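# Place the paper roll on the wooden holder's post

## Task

Slide the paper roll down over the wooden holder's upright post until it sits on the holder's base, then release it so that no gripper, finger or camera cable is still touching it.

## Robot and tools

ROBOT AND CAMERAS. There are two arms, left_arm and right_arm, each ending in a parallel two-finger gripper. Images come from cam_high (fixed, overhead) and the wrist cameras cam_left_wrist and cam_right_wrist, all 672x504 pixels. Calibration lines give each camera's K and T_world_to_cam (world to camera, metres), which lets you project scene points into pictures. The real cameras may differ slightly from these numbers, and the fixed one may have shifted by up to 2.3 degrees and 9 mm. Wrist pictures can lag a little while the arm is moving.

FRAME. All poses use one scene frame. The origin is at table-top height, halfway between the two arms' nominal bases. +x points out over the table, +z points up, and left_arm sits on the +y side. Arm names do not tell you which side of an image an arm appears on. Reported hand positions and orientations can be a few centimetres off, more so at long reach. On each gripper, the fingers extend along its own +z axis and spread along its y axis. end_effector_position is the point between the finger pads, roughly 1 cm short of the tips.

ROW FORMAT. Every command row is one flat list of 16 numbers covering both arms, even when only one arm moves. The order is x, y, z, qw, qx, qy, qz, opening for left_arm, then the same eight for right_arm. x, y and z are an absolute target position in metres in the scene frame. The quaternion, w first, is an absolute target orientation. The opening runs from -1 (closed) to +1 (fully open, 0.094 m). To keep an arm still, repeat its last reported whole pose together with its intended opening. To hold an orientation, resend the same quaternion every time rather than copying the reported one, which drifts.

TOOLS.
- execute_actions: actions is a list holding at most one entry. An empty list only reads the state and includes pictures. {"rows": [...], "steps": n} plays up to 15 rows, one per control step of 1/30 s. steps is 1 to 15 (default 15), an action needs at least 5, and the last row repeats if there are fewer rows than steps. {"steps": n} with no rows waits up to 300 steps, counted from the previous result, so your thinking time uses some of them. A call is rejected outright if any target lies more than 0.6 m from that arm's last reported position along any axis of its gripper. cameras takes names, ["all"] or []. This tool returns pictures only for an empty list or when cameras requests them.
- move: target is one 16-number row or a list of up to 15 rows. Each gripper follows a straight line and turns the short way. speed is in m/s, from 0.002 to 2.9, default 0.25, and rotation is capped at twice that value in rad/s. Give one value or one per target. blend, in metres, rounds off the corners at intermediate targets. blocking=false returns about 0.5 s after the start while the motion carries on. Every move lasts at least 0.5 s, and the whole list is cut off after 10 s. Paths do not avoid obstacles or the other arm. Grippers trail and overshoot more at high speed, especially when an arm is nearly straight. An opening change in the first row is applied at the start. Later opening changes happen once the arms have settled at that row. The result ends with a "move:" line showing the outcome (done, off_target, moving, held, fault) and any limits that acted: limits=paced means the pose was clipped, limits=held means steps were withheld. done means an arm rests within 10 mm and 2 degrees of its target. Neither done nor off_target tells you whether anything was touched.
- wait: seconds from 0 to 10. It lets time pass and ends early if a move finishes.
- stop: brakes a running move, which needs some distance. It does not halt the fingers.
- zoom_image: camera (one of the three) and region [x0, y0, x1, y1] in image pixels, no larger than 504 by 504. It works only on that camera's most recent picture.
- finished_scene: scene is the number of the current scene. It ends the scene for good, so call it only once the roll sits on the base and is released.

RESULT LINES. Each arm reports end_effector_position, end_effector_quat_wxyz, grip_measured (on the same -1..1 scale), Joint positions (the last value is the finger opening in metres), Joint velocities ("within noise" when the arm is still), joint torques, and Hand target (the pose the controller is currently driving toward). Torques include the arm's own weight, carry per-unit offsets, and wrap at ±28 N m on joints 1-3. Friction alone can leave a hand a centimetre or more away from its commanded pose.

MOTION NOTES. On each step, the commanded orientation is limited to within 40 degrees of the measured one. Very small moves may not start at all. Route paths around each arm's own base, not close past it, because the shoulder posture can flip. Joint limits (rad): waist -2.618..3.054, shoulder 0..3.142, elbow 0..3.142 (straight at 2.901), wrist pitch ±1.571, wrist yaw ±1.571, wrist roll ±2.094.

GRIPPING. grip_measured can read up to about 2.7 mm too wide when empty, and narrower than the object under a firm squeeze. The fingers push at full force once the command is about 0.05 below the reading at first contact (0.11 for round parts), and the reading gives no sign of that contact. Close slowly on anything that could be crushed. To release, command an opening well above grip_measured.

AVOID. Dropping the roll, letting go of it while it is still moving, knocking it off the table, fast impacts and strong pushes. Do not bring the arms or grippers into hard contact with each other or close one gripper on the other's fingers. Avoid long stretched-out holds or pushing toward unreachable poses: motors heat up, a MOTOR HOT line appears at 75 °C, and at 90 °C the arm folds and stops working. Loose objects may get an occasional small external nudge.

Each tool is called after ">>>" as a command line: name --argument value for each argument, lists and objects as JSON in quotes; but a table of rows of numbers goes row by row, as --pt "numbers of a row", without its own name.

## Session

>>> execute_actions --actions '[]' --cameras '["all"]'

Scene clock: 0.00 s of 4400.00 s.
left_arm: end_effector_position=(+0.3990, +0.2155, +0.3339) grip_measured=+1.000 end_effector_quat_wxyz=(+0.613, -0.149, +0.751, -0.193) | right_arm: end_effector_position=(+0.2363, -0.1520, +0.2376) grip_measured=+1.000 end_effector_quat_wxyz=(+0.503, -0.064, +0.821, +0.263)
Joint positions: left_arm=[-0.192 0.968 0.891 -0.096 -0.063 -0.512 0.094] | right_arm=[0.621 0.795 0.631 -0.201 0.071 0.431 0.094]
Joint velocities: within noise
Joint torques (N m): no reading
Motor temperatures (°C): left_arm=[23 24 21 24 22 21 23] | right_arm=[23 23 23 22 22 23 24]
Heat: left arm: 24 °C; right arm: 24 °C.
Hand target: left_arm +0.3971, +0.2160, +0.3393; +0.618, -0.147, +0.748, -0.193 | right_arm +0.2363, -0.1523, +0.2440; +0.509, -0.063, +0.816, +0.265

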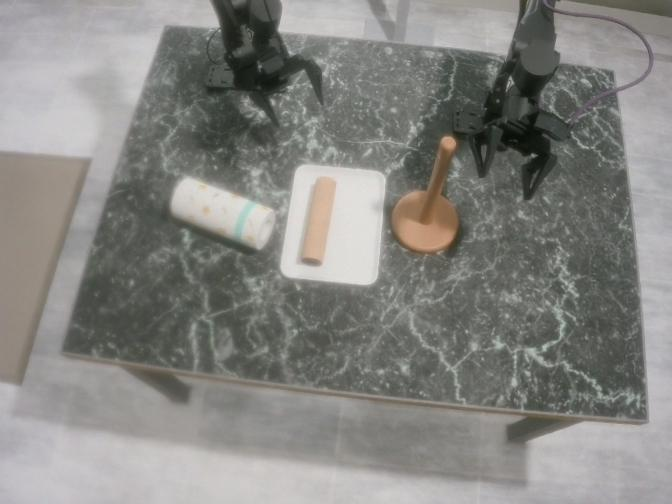

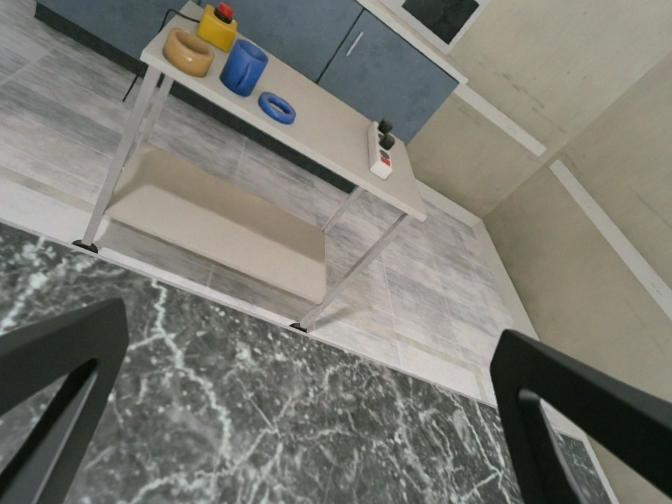

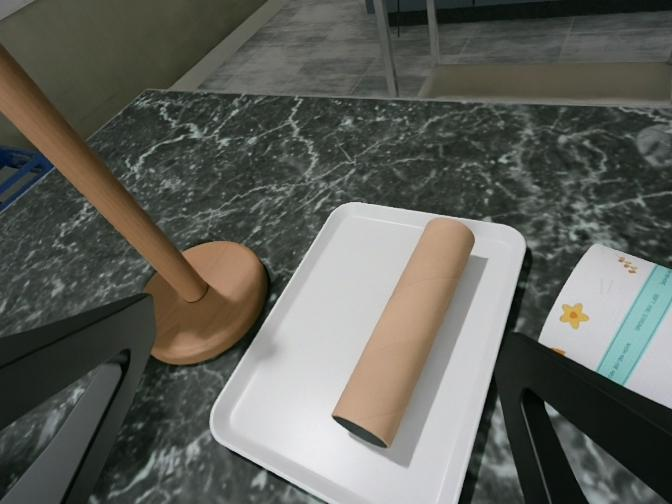

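>>> zoom_image --camera "cam_high" --region '[150, 160, 300, 270]'

>>> zoom_image --camera "cam_high" --region '[370, 120, 490, 270]'

>>> zoom_image --camera "cam_right_wrist" --region '[0, 0, 504, 504]'

Scaled by 3.360 from the camera's 672x504 image, which has a finer 960x720 frame.

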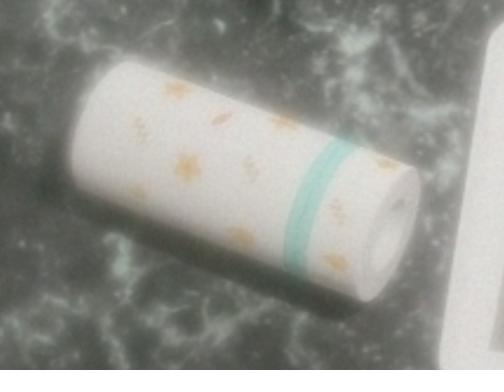

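Scaled by 3.360 from the camera's 672x504 image, which has a finer 960x720 frame.

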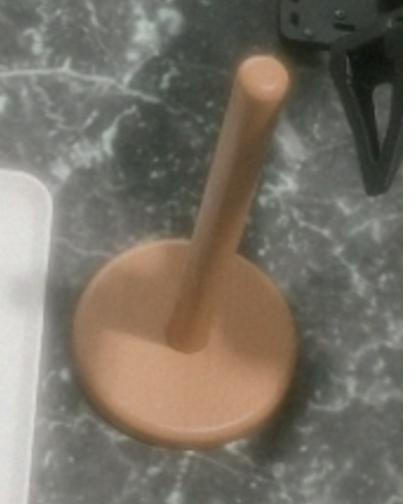

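Scaled by 1.000.

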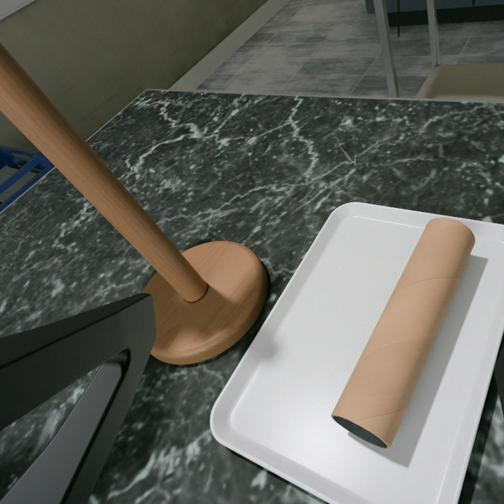

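>>> move --target '[0.25, 0.30, 0.36, 0.65328, 0.27060, 0.65328, -0.27060, 1.0, 0.368, -0.294, 0.15, 0.0, -0.5998, 0.8001, 0.0, 1.0]' --speed 0.5

Scene clock: 14.37 s of 4400.00 s.
left_arm: end_effector_position=(+0.2529, +0.3001, +0.3656) grip_measured=+1.000 end_effector_quat_wxyz=(+0.691, +0.155, +0.689, -0.152) | right_arm: end_effector_position=(+0.3647, -0.2961, +0.1535) grip_measured=+1.000 end_effector_quat_wxyz=(+0.008, -0.594, +0.804, -0.002)
Joint positions: left_arm=[1.094 0.663 0.74 0.001 1.55 -0.073 0.094] | right_arm=[0.071 2.051 2.007 -1.511 -0.006 -1.188 0.094]
Joint velocities: within noise
Joint torques (N m): left_arm=[0.49 -0.35 5.37 1.37 -0.02 0.01] | right_arm=[0.55 -9.42 9.32 0.09 0.08 -0.05]
Motor temperatures (°C): left_arm=[23 24 22 28 22 21 23] | right_arm=[23 24 24 26 22 23 24]
Heat: left arm: 28 °C; right arm: 26 °C.
Hand target: left_arm +0.2518, +0.2993, +0.3602; +0.691, +0.153, +0.690, -0.154 | right_arm +0.3679, -0.2940, +0.1500; +0.001, -0.600, +0.800, +0.000
Off the commanded pose: left_arm 0.006 m, 20 deg | right_arm 0.005 m, 1 deg.
joint sent to its limit (left arm) — joint 5 (wrist yaw), upper limit.
Kept back: nothing.
move: off_target (left_arm)
camera_calibration:
cam_left_wrist: T_world_to_cam=[[-0.440822, -0.889792, 0.118089, 0.331226], [-0.465462, 0.114118, -0.87768, 0.429339], [0.767477, -0.441867, -0.46447, 0.211976], [0, 0, 0, 1]] pos_world=[0.183166, 0.339392, 0.436165]
cam_right_wrist: T_world_to_cam=[[0.984491, -0.175074, -0.0112033, -0.410029], [-0.149568, -0.871009, 0.467945, -0.2514], [-0.0916833, -0.459012, -0.883686, 0.137039], [0, 0, 0, 1]] pos_world=[0.378633, -0.227855, 0.234148]

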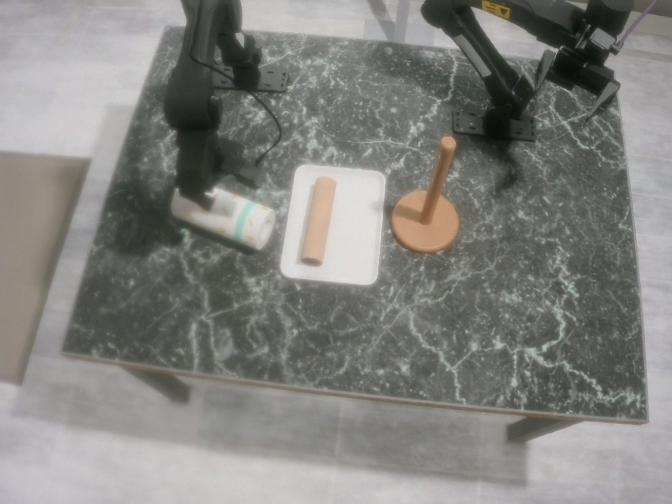

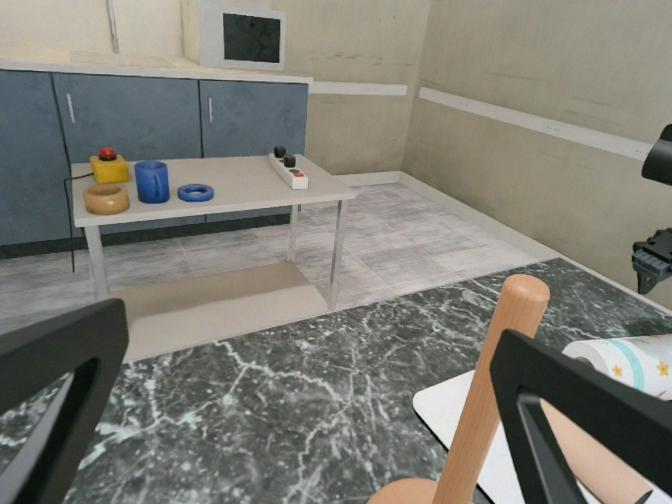

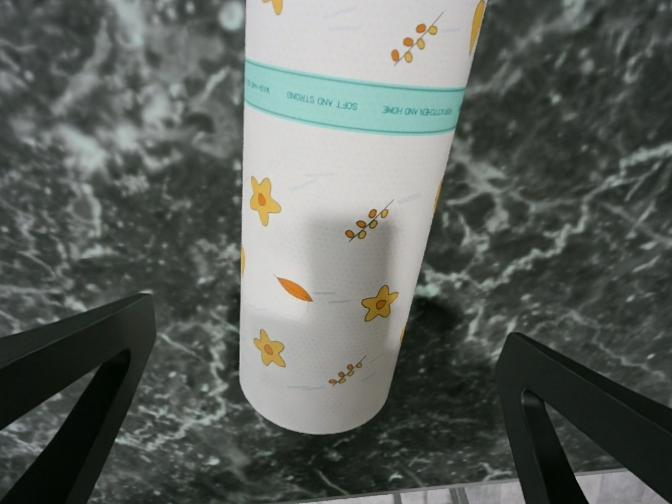

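>>> move --pt "0.2529 0.3001 0.3656 0.691 0.155 0.689 -0.152 1.0 0.3635 -0.3084 0.11 0.0 -0.5998 0.8001 0.0 1.0" --pt "0.2529 0.3001 0.3656 0.691 0.155 0.689 -0.152 1.0 0.3635 -0.3084 0.042 0.0 -0.5998 0.8001 0.0 0.6" --pt "0.2529 0.3001 0.3656 0.691 0.155 0.689 -0.152 1.0 0.3635 -0.3084 0.15 0.0 -0.5998 0.8001 0.0 0.6" --speed '[0.2, 0.15, 0.25]' --blend '[0.02, 0, 0]'

Scene clock: 20.47 s of 4400.00 s.
left_arm: end_effector_position=(+0.2529, +0.3000, +0.3656) grip_measured=+1.000 end_effector_quat_wxyz=(+0.691, +0.155, +0.689, -0.152) | right_arm: end_effector_position=(+0.3610, -0.3071, +0.1441) grip_measured=+0.670 end_effector_quat_wxyz=(-0.004, -0.599, +0.801, +0.002)
Joint positions: left_arm=[1.094 0.663 0.74 0.001 1.551 -0.073 0.094] | right_arm=[0.047 2.051 1.969 -1.498 0.001 -1.224 0.078]
Joint velocities: within noise
Joint torques (N m): left_arm=[0.01 0.55 6.94 1.37 -0.07 -0.03] | right_arm=[-0.35 -11.77 9.18 0.03 -0.01 -0.02]
Motor temperatures (°C): left_arm=[23 24 22 27 22 21 23] | right_arm=[23 24 24 25 22 23 24]
Heat: left arm: 27 °C; right arm: 25 °C.
Hand target: left_arm +0.2529, +0.3001, +0.3656; +0.691, +0.155, +0.689, -0.152 | right_arm +0.3634, -0.3084, +0.1500; +0.000, -0.600, +0.800, +0.000
Off the commanded pose: left_arm 0.000 m, 0 deg | right_arm 0.007 m, 1 deg.
Kept back: nothing.
move: done; target 2's new opening was sent with right_arm's hand 0.011 m and 1 deg from that target
camera_calibration:
cam_left_wrist: T_world_to_cam=[[-0.4411, -0.88966, 0.118051, 0.331249], [-0.465505, 0.114346, -0.877628, 0.429247], [0.767291, -0.442075, -0.464579, 0.212128], [0, 0, 0, 1]] pos_world=[0.183166, 0.339393, 0.436165]
cam_right_wrist: T_world_to_cam=[[0.986003, -0.163275, -0.0337597, -0.402014], [-0.127376, -0.868325, 0.479362, -0.265951], [-0.107582, -0.468352, -0.876968, 0.125216], [0, 0, 0, 1]] pos_world=[0.375982, -0.237925, 0.223726]

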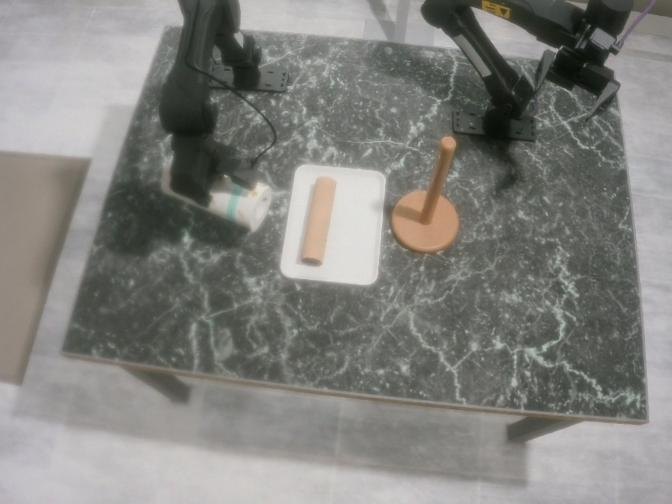

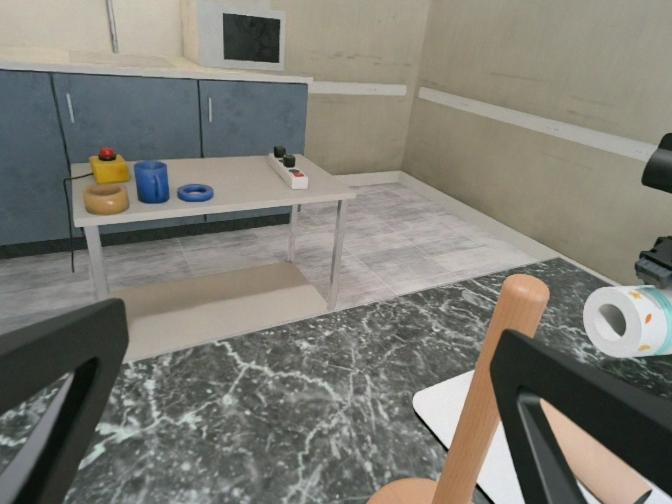

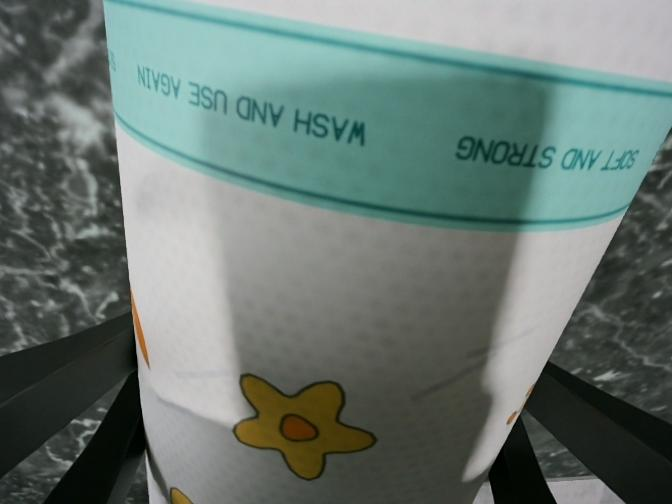

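>>> move --pt "0.2529 0.3001 0.3656 0.691 0.155 0.689 -0.152 1.0 0.325 -0.05 0.43 0.62721 -0.32651 0.62721 0.32651 0.6" --pt "0.2529 0.3001 0.3656 0.691 0.155 0.689 -0.152 1.0 0.325 0.125 0.46 0.62721 -0.32651 0.62721 0.32651 0.6" --speed '[0.5, 0.3]' --blend '[0.04, 0]'

Scene clock: 25.70 s of 4400.00 s.
left_arm: end_effector_position=(+0.2529, +0.3000, +0.3656) grip_measured=+1.000 end_effector_quat_wxyz=(+0.691, +0.155, +0.689, -0.152) | right_arm: end_effector_position=(+0.3183, +0.1226, +0.4531) grip_measured=+0.670 end_effector_quat_wxyz=(+0.619, -0.335, +0.631, +0.328)
Joint positions: left_arm=[1.094 0.663 0.74 0.001 1.551 -0.073 0.094] | right_arm=[0.88 1.815 1.911 -0.115 -0.081 -0.002 0.078]
Joint velocities: within noise
Joint torques (N m): left_arm=[-0.01 0.61 6.98 1.38 -0.08 -0.04] | right_arm=[-0.17 -8.95 11.44 2.01 0.13 0.03]
Motor temperatures (°C): left_arm=[23 24 22 27 22 21 23] | right_arm=[23 25 24 25 22 23 25]
Heat: left arm: 27 °C; right arm: 25 °C.
Hand target: left_arm +0.2529, +0.3001, +0.3656; +0.691, +0.155, +0.689, -0.152 | right_arm +0.3247, +0.1245, +0.4598; +0.627, -0.326, +0.627, +0.327
Off the commanded pose: left_arm 0.000 m, 0 deg | right_arm 0.010 m, 1 deg.
Kept back: nothing.
move: done
camera_calibration:
cam_left_wrist: T_world_to_cam=[[-0.4411, -0.88966, 0.118051, 0.331249], [-0.465505, 0.114346, -0.877628, 0.429247], [0.767291, -0.442075, -0.464579, 0.212128], [0, 0, 0, 1]] pos_world=[0.183166, 0.339393, 0.436165]
cam_right_wrist: T_world_to_cam=[[0.836475, -0.534238, 0.122063, -0.256827], [-0.177848, -0.475332, -0.861644, 0.529092], [0.518344, 0.699034, -0.492616, 0.0764268], [0, 0, 0, 1]] pos_world=[0.269312, 0.0608621, 0.524887]

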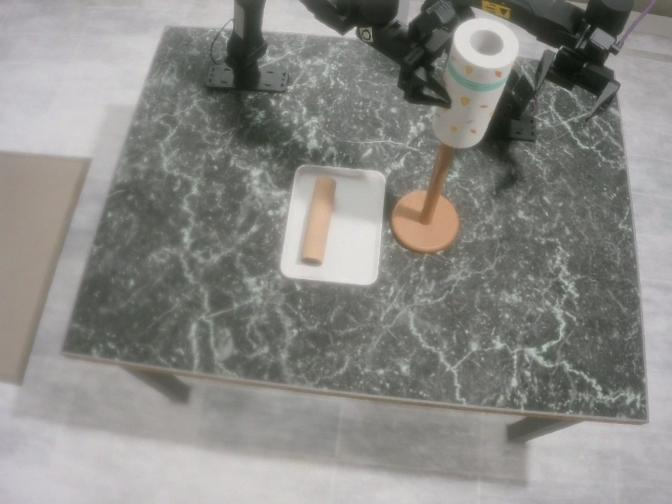

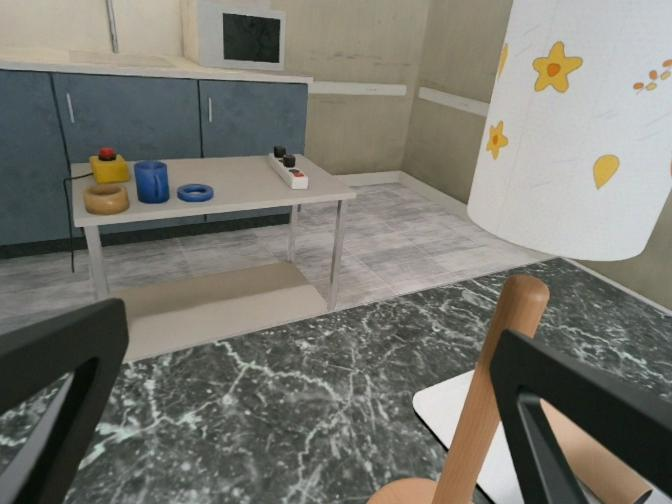

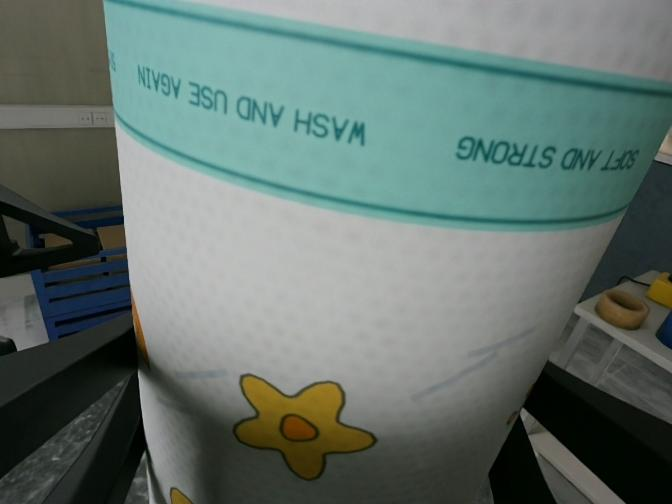

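>>> zoom_image --camera "cam_high" --region '[400, 0, 550, 240]'

>>> zoom_image --camera "cam_left_wrist" --region '[420, 0, 672, 504]'

Scaled by 2.100 from the camera's 672x504 image, which has a finer 960x720 frame.

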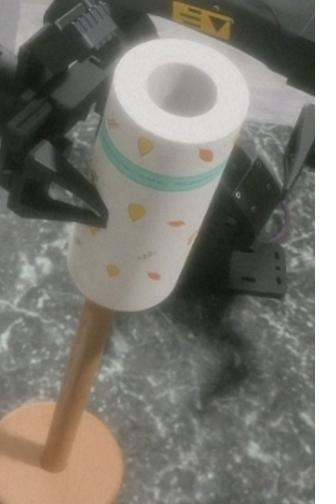

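Scaled by 1.000.

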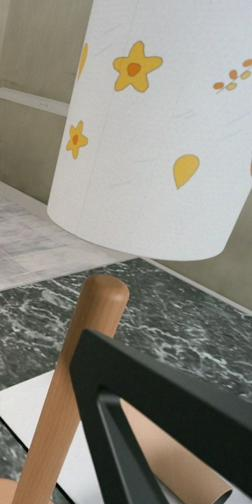

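>>> zoom_image --camera "cam_high" --region '[425, 10, 525, 160]'

>>> zoom_image --camera "cam_left_wrist" --region '[452, 0, 672, 300]'

Scaled by 3.360 from the camera's 672x504 image, which has a finer 960x720 frame.

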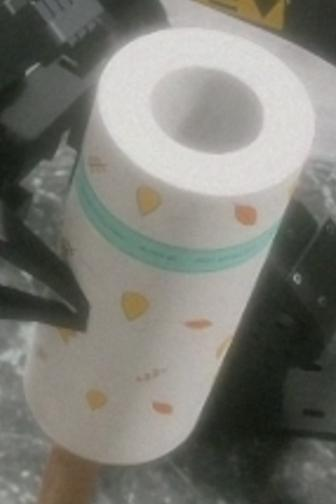

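Scaled by 1.680 from the camera's 672x504 image, which has a finer 960x720 frame.

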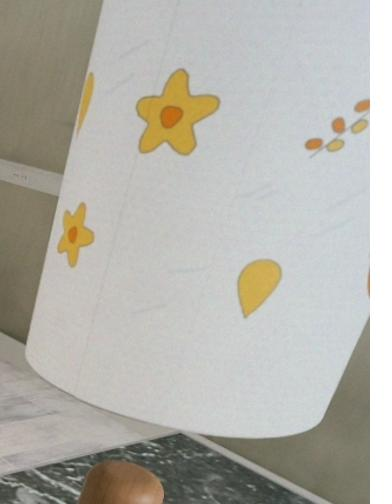

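>>> move --target '[0.2529, 0.3001, 0.3656, 0.691, 0.155, 0.689, -0.152, 1.0, 0.330, 0.1147, 0.447, 0.63537, -0.32220, 0.61895, 0.33075, 0.6]' --speed 0.1

>>> zoom_image --camera "cam_high" --region '[410, 10, 530, 160]'

>>> zoom_image --camera "cam_left_wrist" --region '[432, 0, 672, 360]'

Scene clock: 33.73 s of 4400.00 s.
left_arm: end_effector_position=(+0.2529, +0.3000, +0.3656) grip_measured=+1.000 end_effector_quat_wxyz=(+0.691, +0.155, +0.689, -0.152) | right_arm: end_effector_position=(+0.3327, +0.1190, +0.4355) grip_measured=+0.670 end_effector_quat_wxyz=(+0.625, -0.326, +0.631, +0.322)
Joint positions: left_arm=[1.094 0.663 0.74 0.001 1.551 -0.073 0.094] | right_arm=[0.856 1.815 1.829 -0.024 -0.083 -0.002 0.078]
Joint velocities: within noise
Joint torques (N m): left_arm=[-0.01 0.57 6.98 1.38 -0.08 -0.05] | right_arm=[-0.42 -12.96 6.64 2.23 -0.17 0.08]
Motor temperatures (°C): left_arm=[23 24 22 27 22 21 23] | right_arm=[23 25 24 26 22 23 25]
Heat: left arm: 27 °C; right arm: 26 °C.
Hand target: left_arm +0.2529, +0.3001, +0.3656; +0.691, +0.155, +0.689, -0.152 | right_arm +0.3298, +0.1147, +0.4470; +0.635, -0.322, +0.619, +0.331
Off the commanded pose: left_arm 0.000 m, 0 deg | right_arm 0.013 m, 2 deg.
Kept back: nothing.
move: off_target (right_arm)
camera_calibration:
cam_left_wrist: T_world_to_cam=[[-0.4411, -0.88966, 0.118051, 0.331249], [-0.465505, 0.114346, -0.877628, 0.429247], [0.767291, -0.442075, -0.464579, 0.212128], [0, 0, 0, 1]] pos_world=[0.183166, 0.339393, 0.436165]
cam_right_wrist: T_world_to_cam=[[0.823984, -0.553122, 0.122909, -0.262588], [-0.183337, -0.465514, -0.865843, 0.517243], [0.536133, 0.690907, -0.484984, 0.0545269], [0, 0, 0, 1]] pos_world=[0.281965, 0.0578677, 0.50657]

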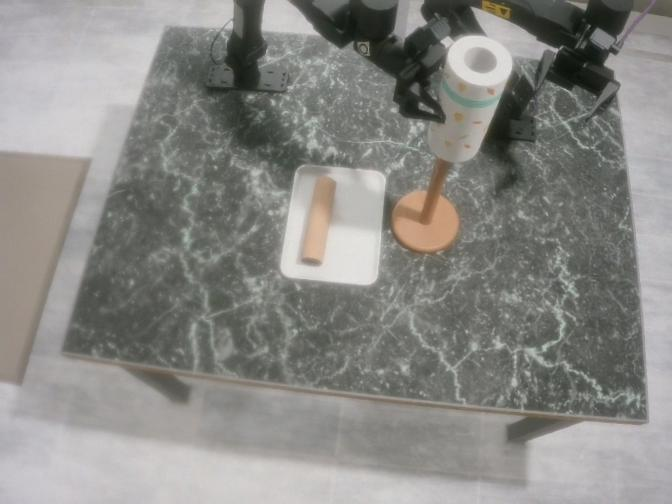

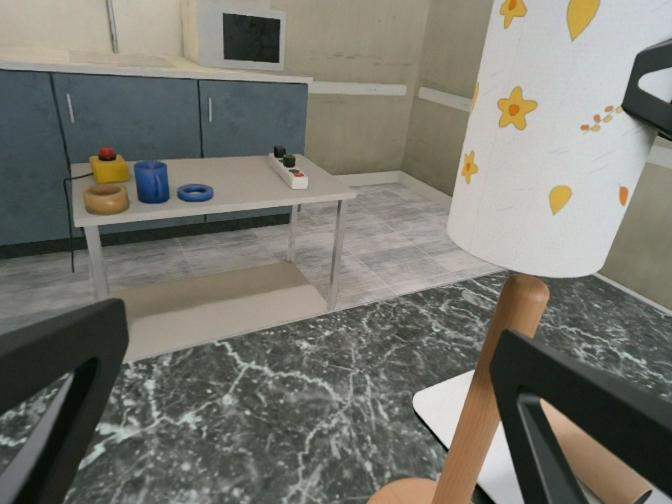

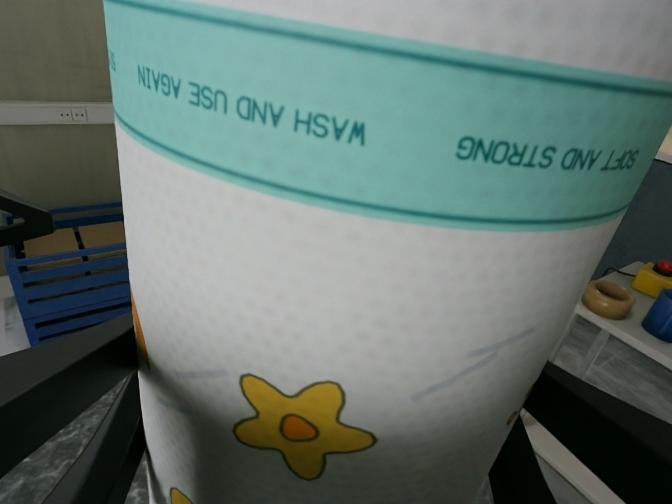

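Scaled by 3.360 from the camera's 672x504 image, which has a finer 960x720 frame.

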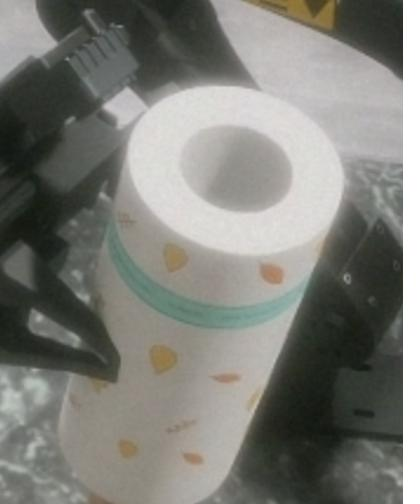

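Scaled by 1.400 from the camera's 672x504 image, which has a finer 960x720 frame.

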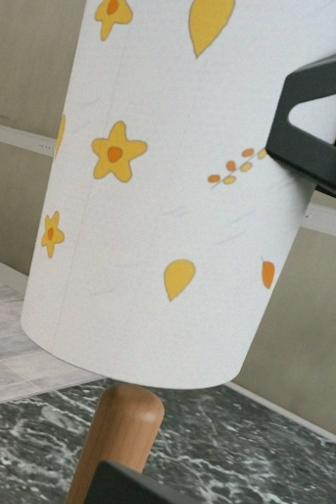

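>>> move --target '[0.2529, 0.3001, 0.3656, 0.691, 0.155, 0.689, -0.152, 1.0, 0.3198, 0.1085, 0.446, 0.64842, -0.32063, 0.60555, 0.33180, 0.6]' --speed 0.1

>>> zoom_image --camera "cam_high" --region '[410, 10, 530, 160]'

>>> zoom_image --camera "cam_left_wrist" --region '[432, 0, 672, 360]'

Scene clock: 37.27 s of 4400.00 s.
left_arm: end_effector_position=(+0.2529, +0.3000, +0.3656) grip_measured=+1.000 end_effector_quat_wxyz=(+0.691, +0.155, +0.689, -0.152) | right_arm: end_effector_position=(+0.3324, +0.1187, +0.4187) grip_measured=+0.670 end_effector_quat_wxyz=(+0.628, -0.326, +0.629, +0.323)
Joint positions: left_arm=[1.094 0.663 0.74 0.001 1.551 -0.073 0.094] | right_arm=[0.856 1.797 1.73 0.064 -0.083 -0.004 0.078]
Joint velocities: within noise
Joint torques (N m): left_arm=[-0.03 0.59 6.95 1.37 -0.06 -0.04] | right_arm=[0.38 -16.14 6.39 2.25 -0.05 -0.03]
Motor temperatures (°C): left_arm=[23 24 22 27 22 21 23] | right_arm=[23 25 24 27 22 23 25]
Heat: left arm: 27 °C; right arm: 27 °C.
Hand target: left_arm +0.2529, +0.3001, +0.3656; +0.691, +0.155, +0.689, -0.152 | right_arm +0.3201, +0.1088, +0.4458; +0.648, -0.321, +0.606, +0.332
Off the commanded pose: left_arm 0.000 m, 0 deg | right_arm 0.032 m, 4 deg.
Kept back: nothing.
move: off_target (right_arm)
camera_calibration:
cam_left_wrist: T_world_to_cam=[[-0.4411, -0.88966, 0.118051, 0.331249], [-0.465505, 0.114346, -0.877628, 0.429247], [0.767291, -0.442075, -0.464579, 0.212128], [0, 0, 0, 1]] pos_world=[0.183166, 0.339393, 0.436165]
cam_right_wrist: T_world_to_cam=[[0.823169, -0.553797, 0.125305, -0.261163], [-0.177779, -0.460974, -0.869424, 0.50164], [0.539247, 0.693406, -0.477913, 0.042464], [0, 0, 0, 1]] pos_world=[0.281263, 0.0571668, 0.489157]

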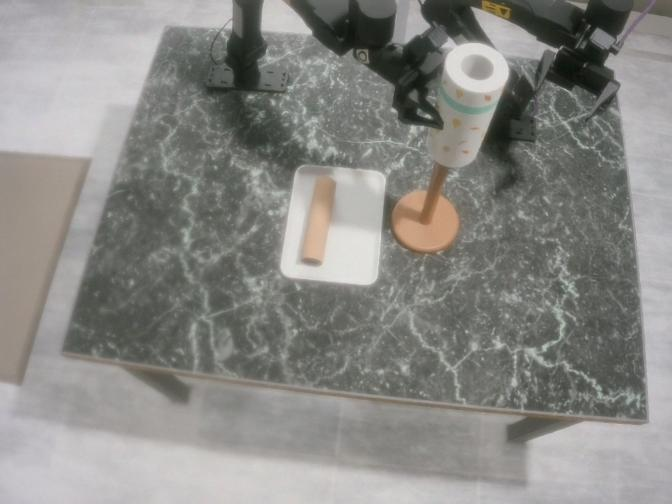

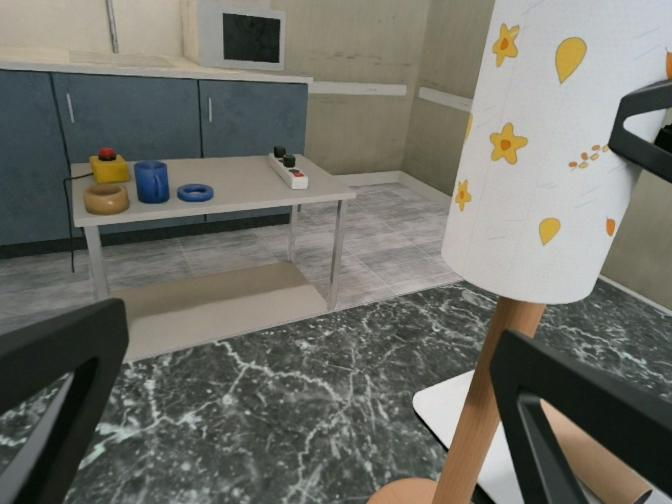

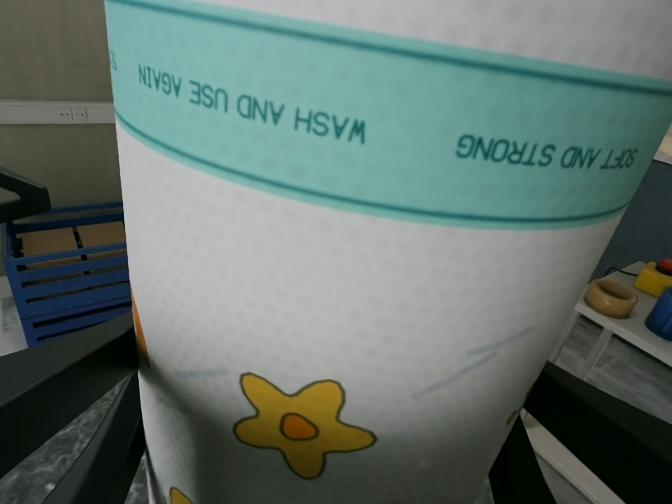

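Scaled by 3.360 from the camera's 672x504 image, which has a finer 960x720 frame.

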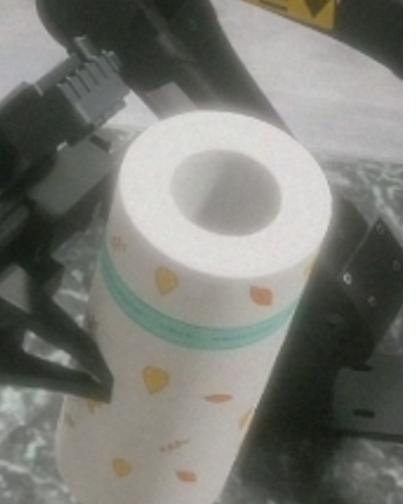

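Scaled by 1.400 from the camera's 672x504 image, which has a finer 960x720 frame.

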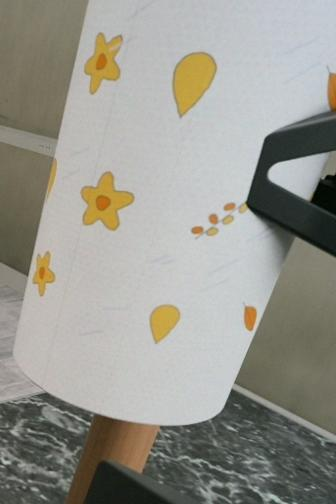

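>>> move --pt "0.2529 0.3001 0.3656 0.691 0.155 0.689 -0.152 1.0 0.2942 0.0730 0.485 0.63537 -0.32220 0.61895 0.33075 0.6" --pt "0.2529 0.3001 0.3656 0.691 0.155 0.689 -0.152 1.0 0.3287 0.1167 0.442 0.63537 -0.32220 0.61895 0.33075 0.6" --speed '[0.2, 0.12]'

>>> zoom_image --camera "cam_high" --region '[410, 10, 530, 160]'

>>> zoom_image --camera "cam_left_wrist" --region '[432, 0, 672, 360]'

Scene clock: 43.10 s of 4400.00 s.
left_arm: end_effector_position=(+0.2529, +0.3000, +0.3656) grip_measured=+1.000 end_effector_quat_wxyz=(+0.691, +0.155, +0.689, -0.152) | right_arm: end_effector_position=(+0.3284, +0.1141, +0.4194) grip_measured=+0.670 end_effector_quat_wxyz=(+0.617, -0.330, +0.639, +0.319)
Joint positions: left_arm=[1.094 0.663 0.74 0.001 1.551 -0.073 0.094] | right_arm=[0.856 1.78 1.743 0.001 -0.084 -0.004 0.078]
Joint velocities: within noise
Joint torques (N m): left_arm=[-0.05 0.58 6.93 1.37 -0.07 -0.03] | right_arm=[0.09 -10.22 11.59 2.26 -0.07 0.08]
Motor temperatures (°C): left_arm=[23 24 22 27 22 21 23] | right_arm=[23 26 24 28 22 23 25]
Heat: left arm: 27 °C; right arm: 28 °C.
Hand target: left_arm +0.2529, +0.3001, +0.3656; +0.691, +0.155, +0.689, -0.152 | right_arm +0.3277, +0.1155, +0.4414; +0.635, -0.322, +0.619, +0.331
Off the commanded pose: left_arm 0.000 m, 0 deg | right_arm 0.023 m, 3 deg.
Kept back: nothing.
move: off_target (right_arm)
camera_calibration:
cam_left_wrist: T_world_to_cam=[[-0.4411, -0.88966, 0.118051, 0.331249], [-0.465505, 0.114346, -0.877628, 0.429247], [0.767291, -0.442075, -0.464579, 0.212128], [0, 0, 0, 1]] pos_world=[0.183166, 0.339393, 0.436165]
cam_right_wrist: T_world_to_cam=[[0.825935, -0.550447, 0.121814, -0.260342], [-0.195389, -0.48217, -0.854011, 0.50108], [0.528823, 0.681557, -0.505793, 0.0646021], [0, 0, 0, 1]] pos_world=[0.278768, 0.0542713, 0.492316]

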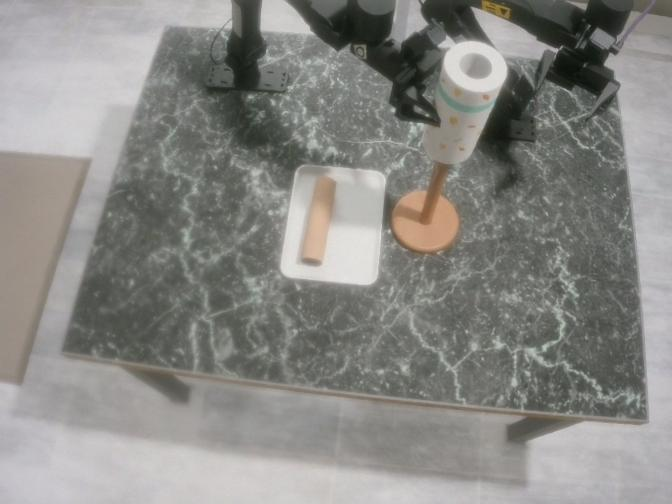

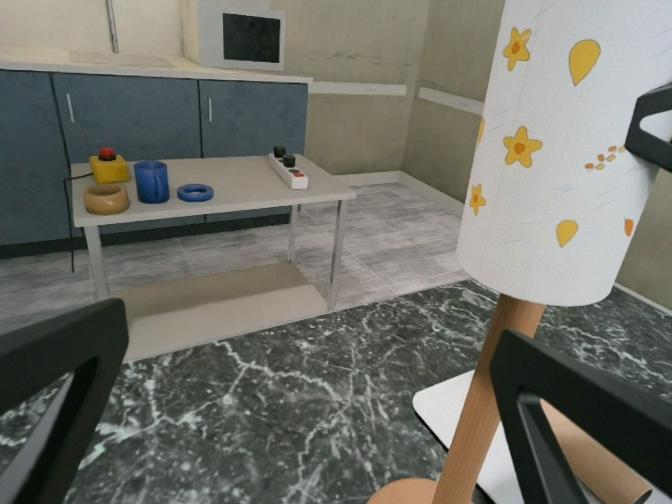

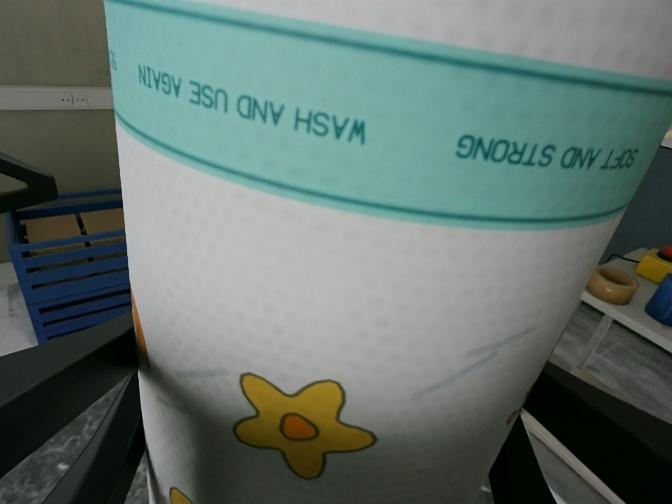

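Scaled by 3.360 from the camera's 672x504 image, which has a finer 960x720 frame.

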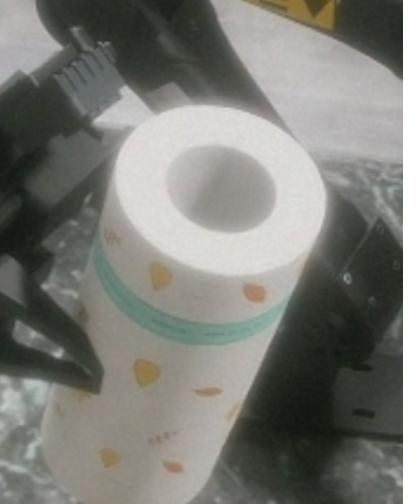

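Scaled by 1.400 from the camera's 672x504 image, which has a finer 960x720 frame.

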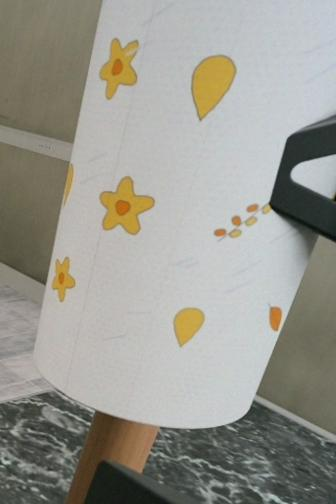

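>>> move --target '[0.2529, 0.3001, 0.3656, 0.691, 0.155, 0.689, -0.152, 1.0, 0.3252, 0.1130, 0.395, 0.65227, -0.32126, 0.60163, 0.33089, 0.6]' --speed 0.08

>>> zoom_image --camera "cam_high" --region '[400, 30, 520, 180]'

>>> zoom_image --camera "cam_left_wrist" --region '[402, 0, 672, 405]'

Scene clock: 46.23 s of 4400.00 s.
left_arm: end_effector_position=(+0.2529, +0.3000, +0.3656) grip_measured=+1.000 end_effector_quat_wxyz=(+0.691, +0.155, +0.689, -0.152) | right_arm: end_effector_position=(+0.3318, +0.1182, +0.3741) grip_measured=+0.670 end_effector_quat_wxyz=(+0.633, -0.326, +0.624, +0.323)
Joint positions: left_arm=[1.094 0.663 0.74 0.001 1.551 -0.073 0.094] | right_arm=[0.856 1.78 1.52 0.269 -0.084 -0.009 0.078]
Joint velocities: within noise
Joint torques (N m): left_arm=[0.01 0.64 6.91 1.37 -0.06 -0.03] | right_arm=[0.16 -13.98 6.87 2.4 -0.06 -0.04]
Motor temperatures (°C): left_arm=[23 24 22 27 22 21 23] | right_arm=[23 27 25 29 22 23 25]
Heat: left arm: 27 °C; right arm: 29 °C.
Hand target: left_arm +0.2529, +0.3001, +0.3656; +0.691, +0.155, +0.689, -0.152 | right_arm +0.3251, +0.1130, +0.3948; +0.652, -0.321, +0.602, +0.331
Off the commanded pose: left_arm 0.000 m, 0 deg | right_arm 0.023 m, 4 deg.
Kept back: nothing.
move: off_target (right_arm)
camera_calibration:
cam_left_wrist: T_world_to_cam=[[-0.4411, -0.88966, 0.118051, 0.331249], [-0.465505, 0.114346, -0.877628, 0.429247], [0.767291, -0.442075, -0.464579, 0.212128], [0, 0, 0, 1]] pos_world=[0.183166, 0.339393, 0.436165]
cam_right_wrist: T_world_to_cam=[[0.822023, -0.553887, 0.132237, -0.257542], [-0.16694, -0.45641, -0.873969, 0.460042], [0.544435, 0.696347, -0.467645, 0.0158725], [0, 0, 0, 1]] pos_world=[0.279863, 0.0562658, 0.443541]

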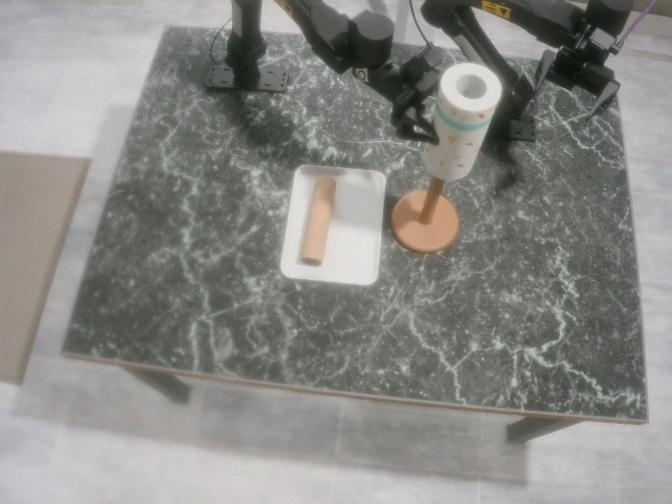

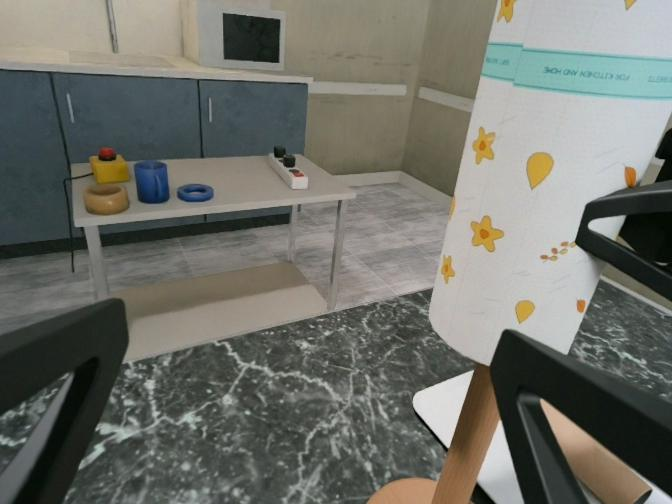

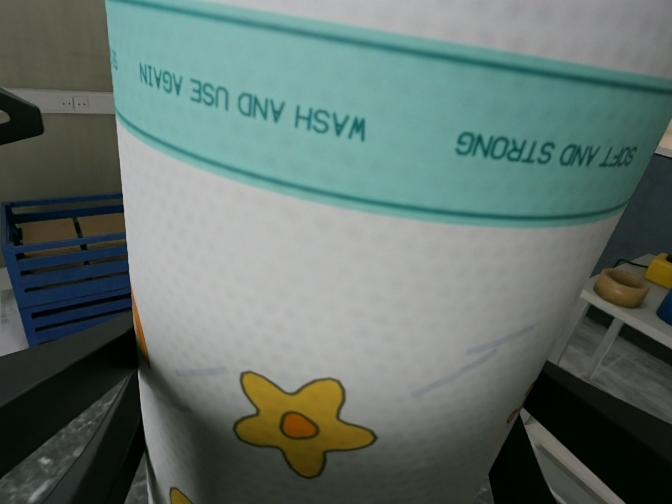

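Scaled by 3.360 from the camera's 672x504 image, which has a finer 960x720 frame.

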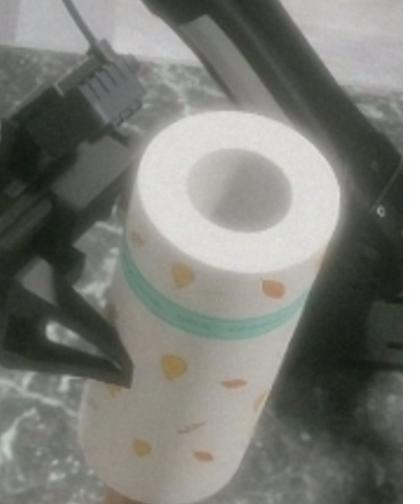

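Scaled by 1.244 from the camera's 672x504 image, which has a finer 960x720 frame.

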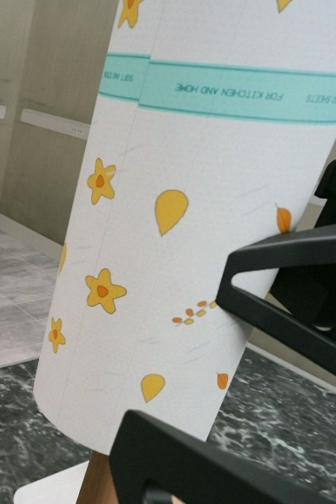

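>>> move --pt "0.2529 0.3001 0.3656 0.691 0.155 0.689 -0.152 1.0 0.3258 0.1137 0.19 0.65227 -0.32126 0.60163 0.33089 0.6" --pt "0.2529 0.3001 0.3656 0.691 0.155 0.689 -0.152 1.0 0.3258 0.1137 0.125 0.65227 -0.32126 0.60163 0.33089 0.6" --speed '[0.13, 0.05]' --blend '[0.01, 0]'

>>> zoom_image --camera "cam_high" --region '[380, 80, 500, 260]'

>>> zoom_image --camera "cam_left_wrist" --region '[332, 100, 672, 504]'

Scene clock: 52.40 s of 4400.00 s.
left_arm: end_effector_position=(+0.2529, +0.3000, +0.3656) grip_measured=+1.000 end_effector_quat_wxyz=(+0.691, +0.155, +0.689, -0.152) | right_arm: end_effector_position=(+0.3289, +0.1148, +0.1343) grip_measured=+0.670 end_effector_quat_wxyz=(+0.652, -0.319, +0.604, +0.330)
Joint positions: left_arm=[1.094 0.663 0.74 0.001 1.551 -0.073 0.094] | right_arm=[0.856 2.233 1.013 1.288 -0.084 -0.011 0.078]
Joint velocities: within noise
Joint torques (N m): left_arm=[0.01 0.61 6.91 1.37 -0.08 -0.03] | right_arm=[0.17 -10.55 4.26 2.35 -0.07 -0.01]
Motor temperatures (°C): left_arm=[23 24 22 27 22 21 23] | right_arm=[23 27 24 30 22 23 26]
Heat: left arm: 27 °C; right arm: 30 °C.
Hand target: left_arm +0.2529, +0.3001, +0.3656; +0.691, +0.155, +0.689, -0.152 | right_arm +0.3257, +0.1137, +0.1251; +0.652, -0.322, +0.602, +0.331
Off the commanded pose: left_arm 0.000 m, 0 deg | right_arm 0.010 m, 0 deg.
Kept back: nothing.
move: done
camera_calibration:
cam_left_wrist: T_world_to_cam=[[-0.4411, -0.88966, 0.118051, 0.331249], [-0.465505, 0.114346, -0.877628, 0.429247], [0.767291, -0.442075, -0.464579, 0.212128], [0, 0, 0, 1]] pos_world=[0.183166, 0.339393, 0.436165]
cam_right_wrist: T_world_to_cam=[[0.816558, -0.559974, 0.140223, -0.223908], [-0.131537, -0.41701, -0.899333, 0.235685], [0.562078, 0.715913, -0.41417, -0.107501], [0, 0, 0, 1]] pos_world=[0.27426, 0.0498619, 0.198833]

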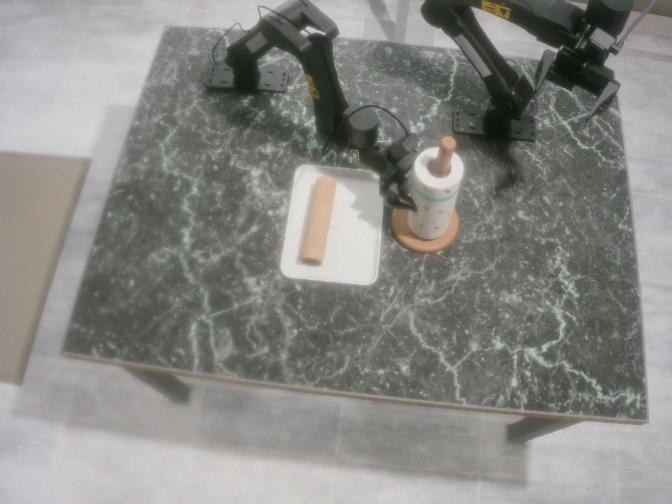

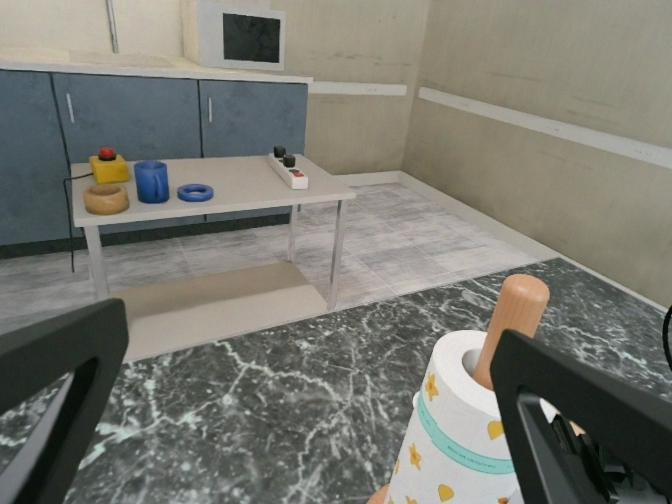

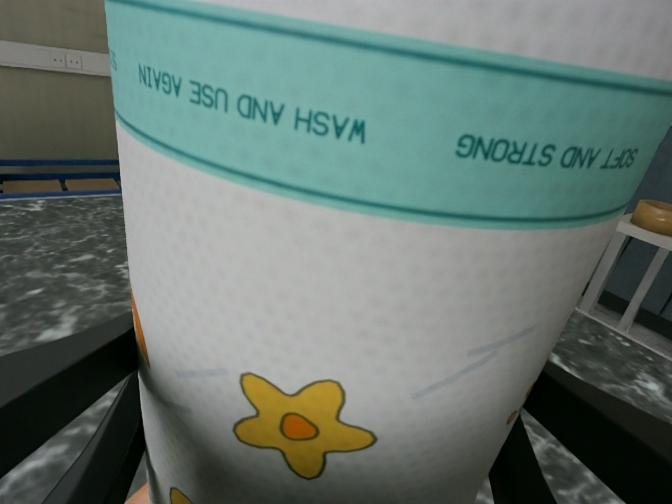

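Scaled by 2.800 from the camera's 672x504 image, which has a finer 960x720 frame.

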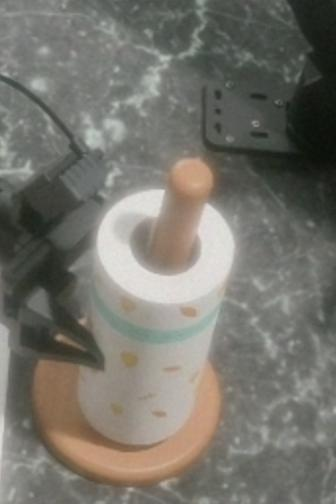

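Scaled by 1.248 from the camera's 672x504 image, which has a finer 960x720 frame.

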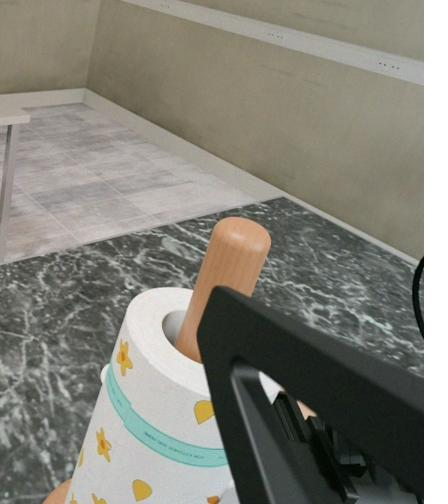

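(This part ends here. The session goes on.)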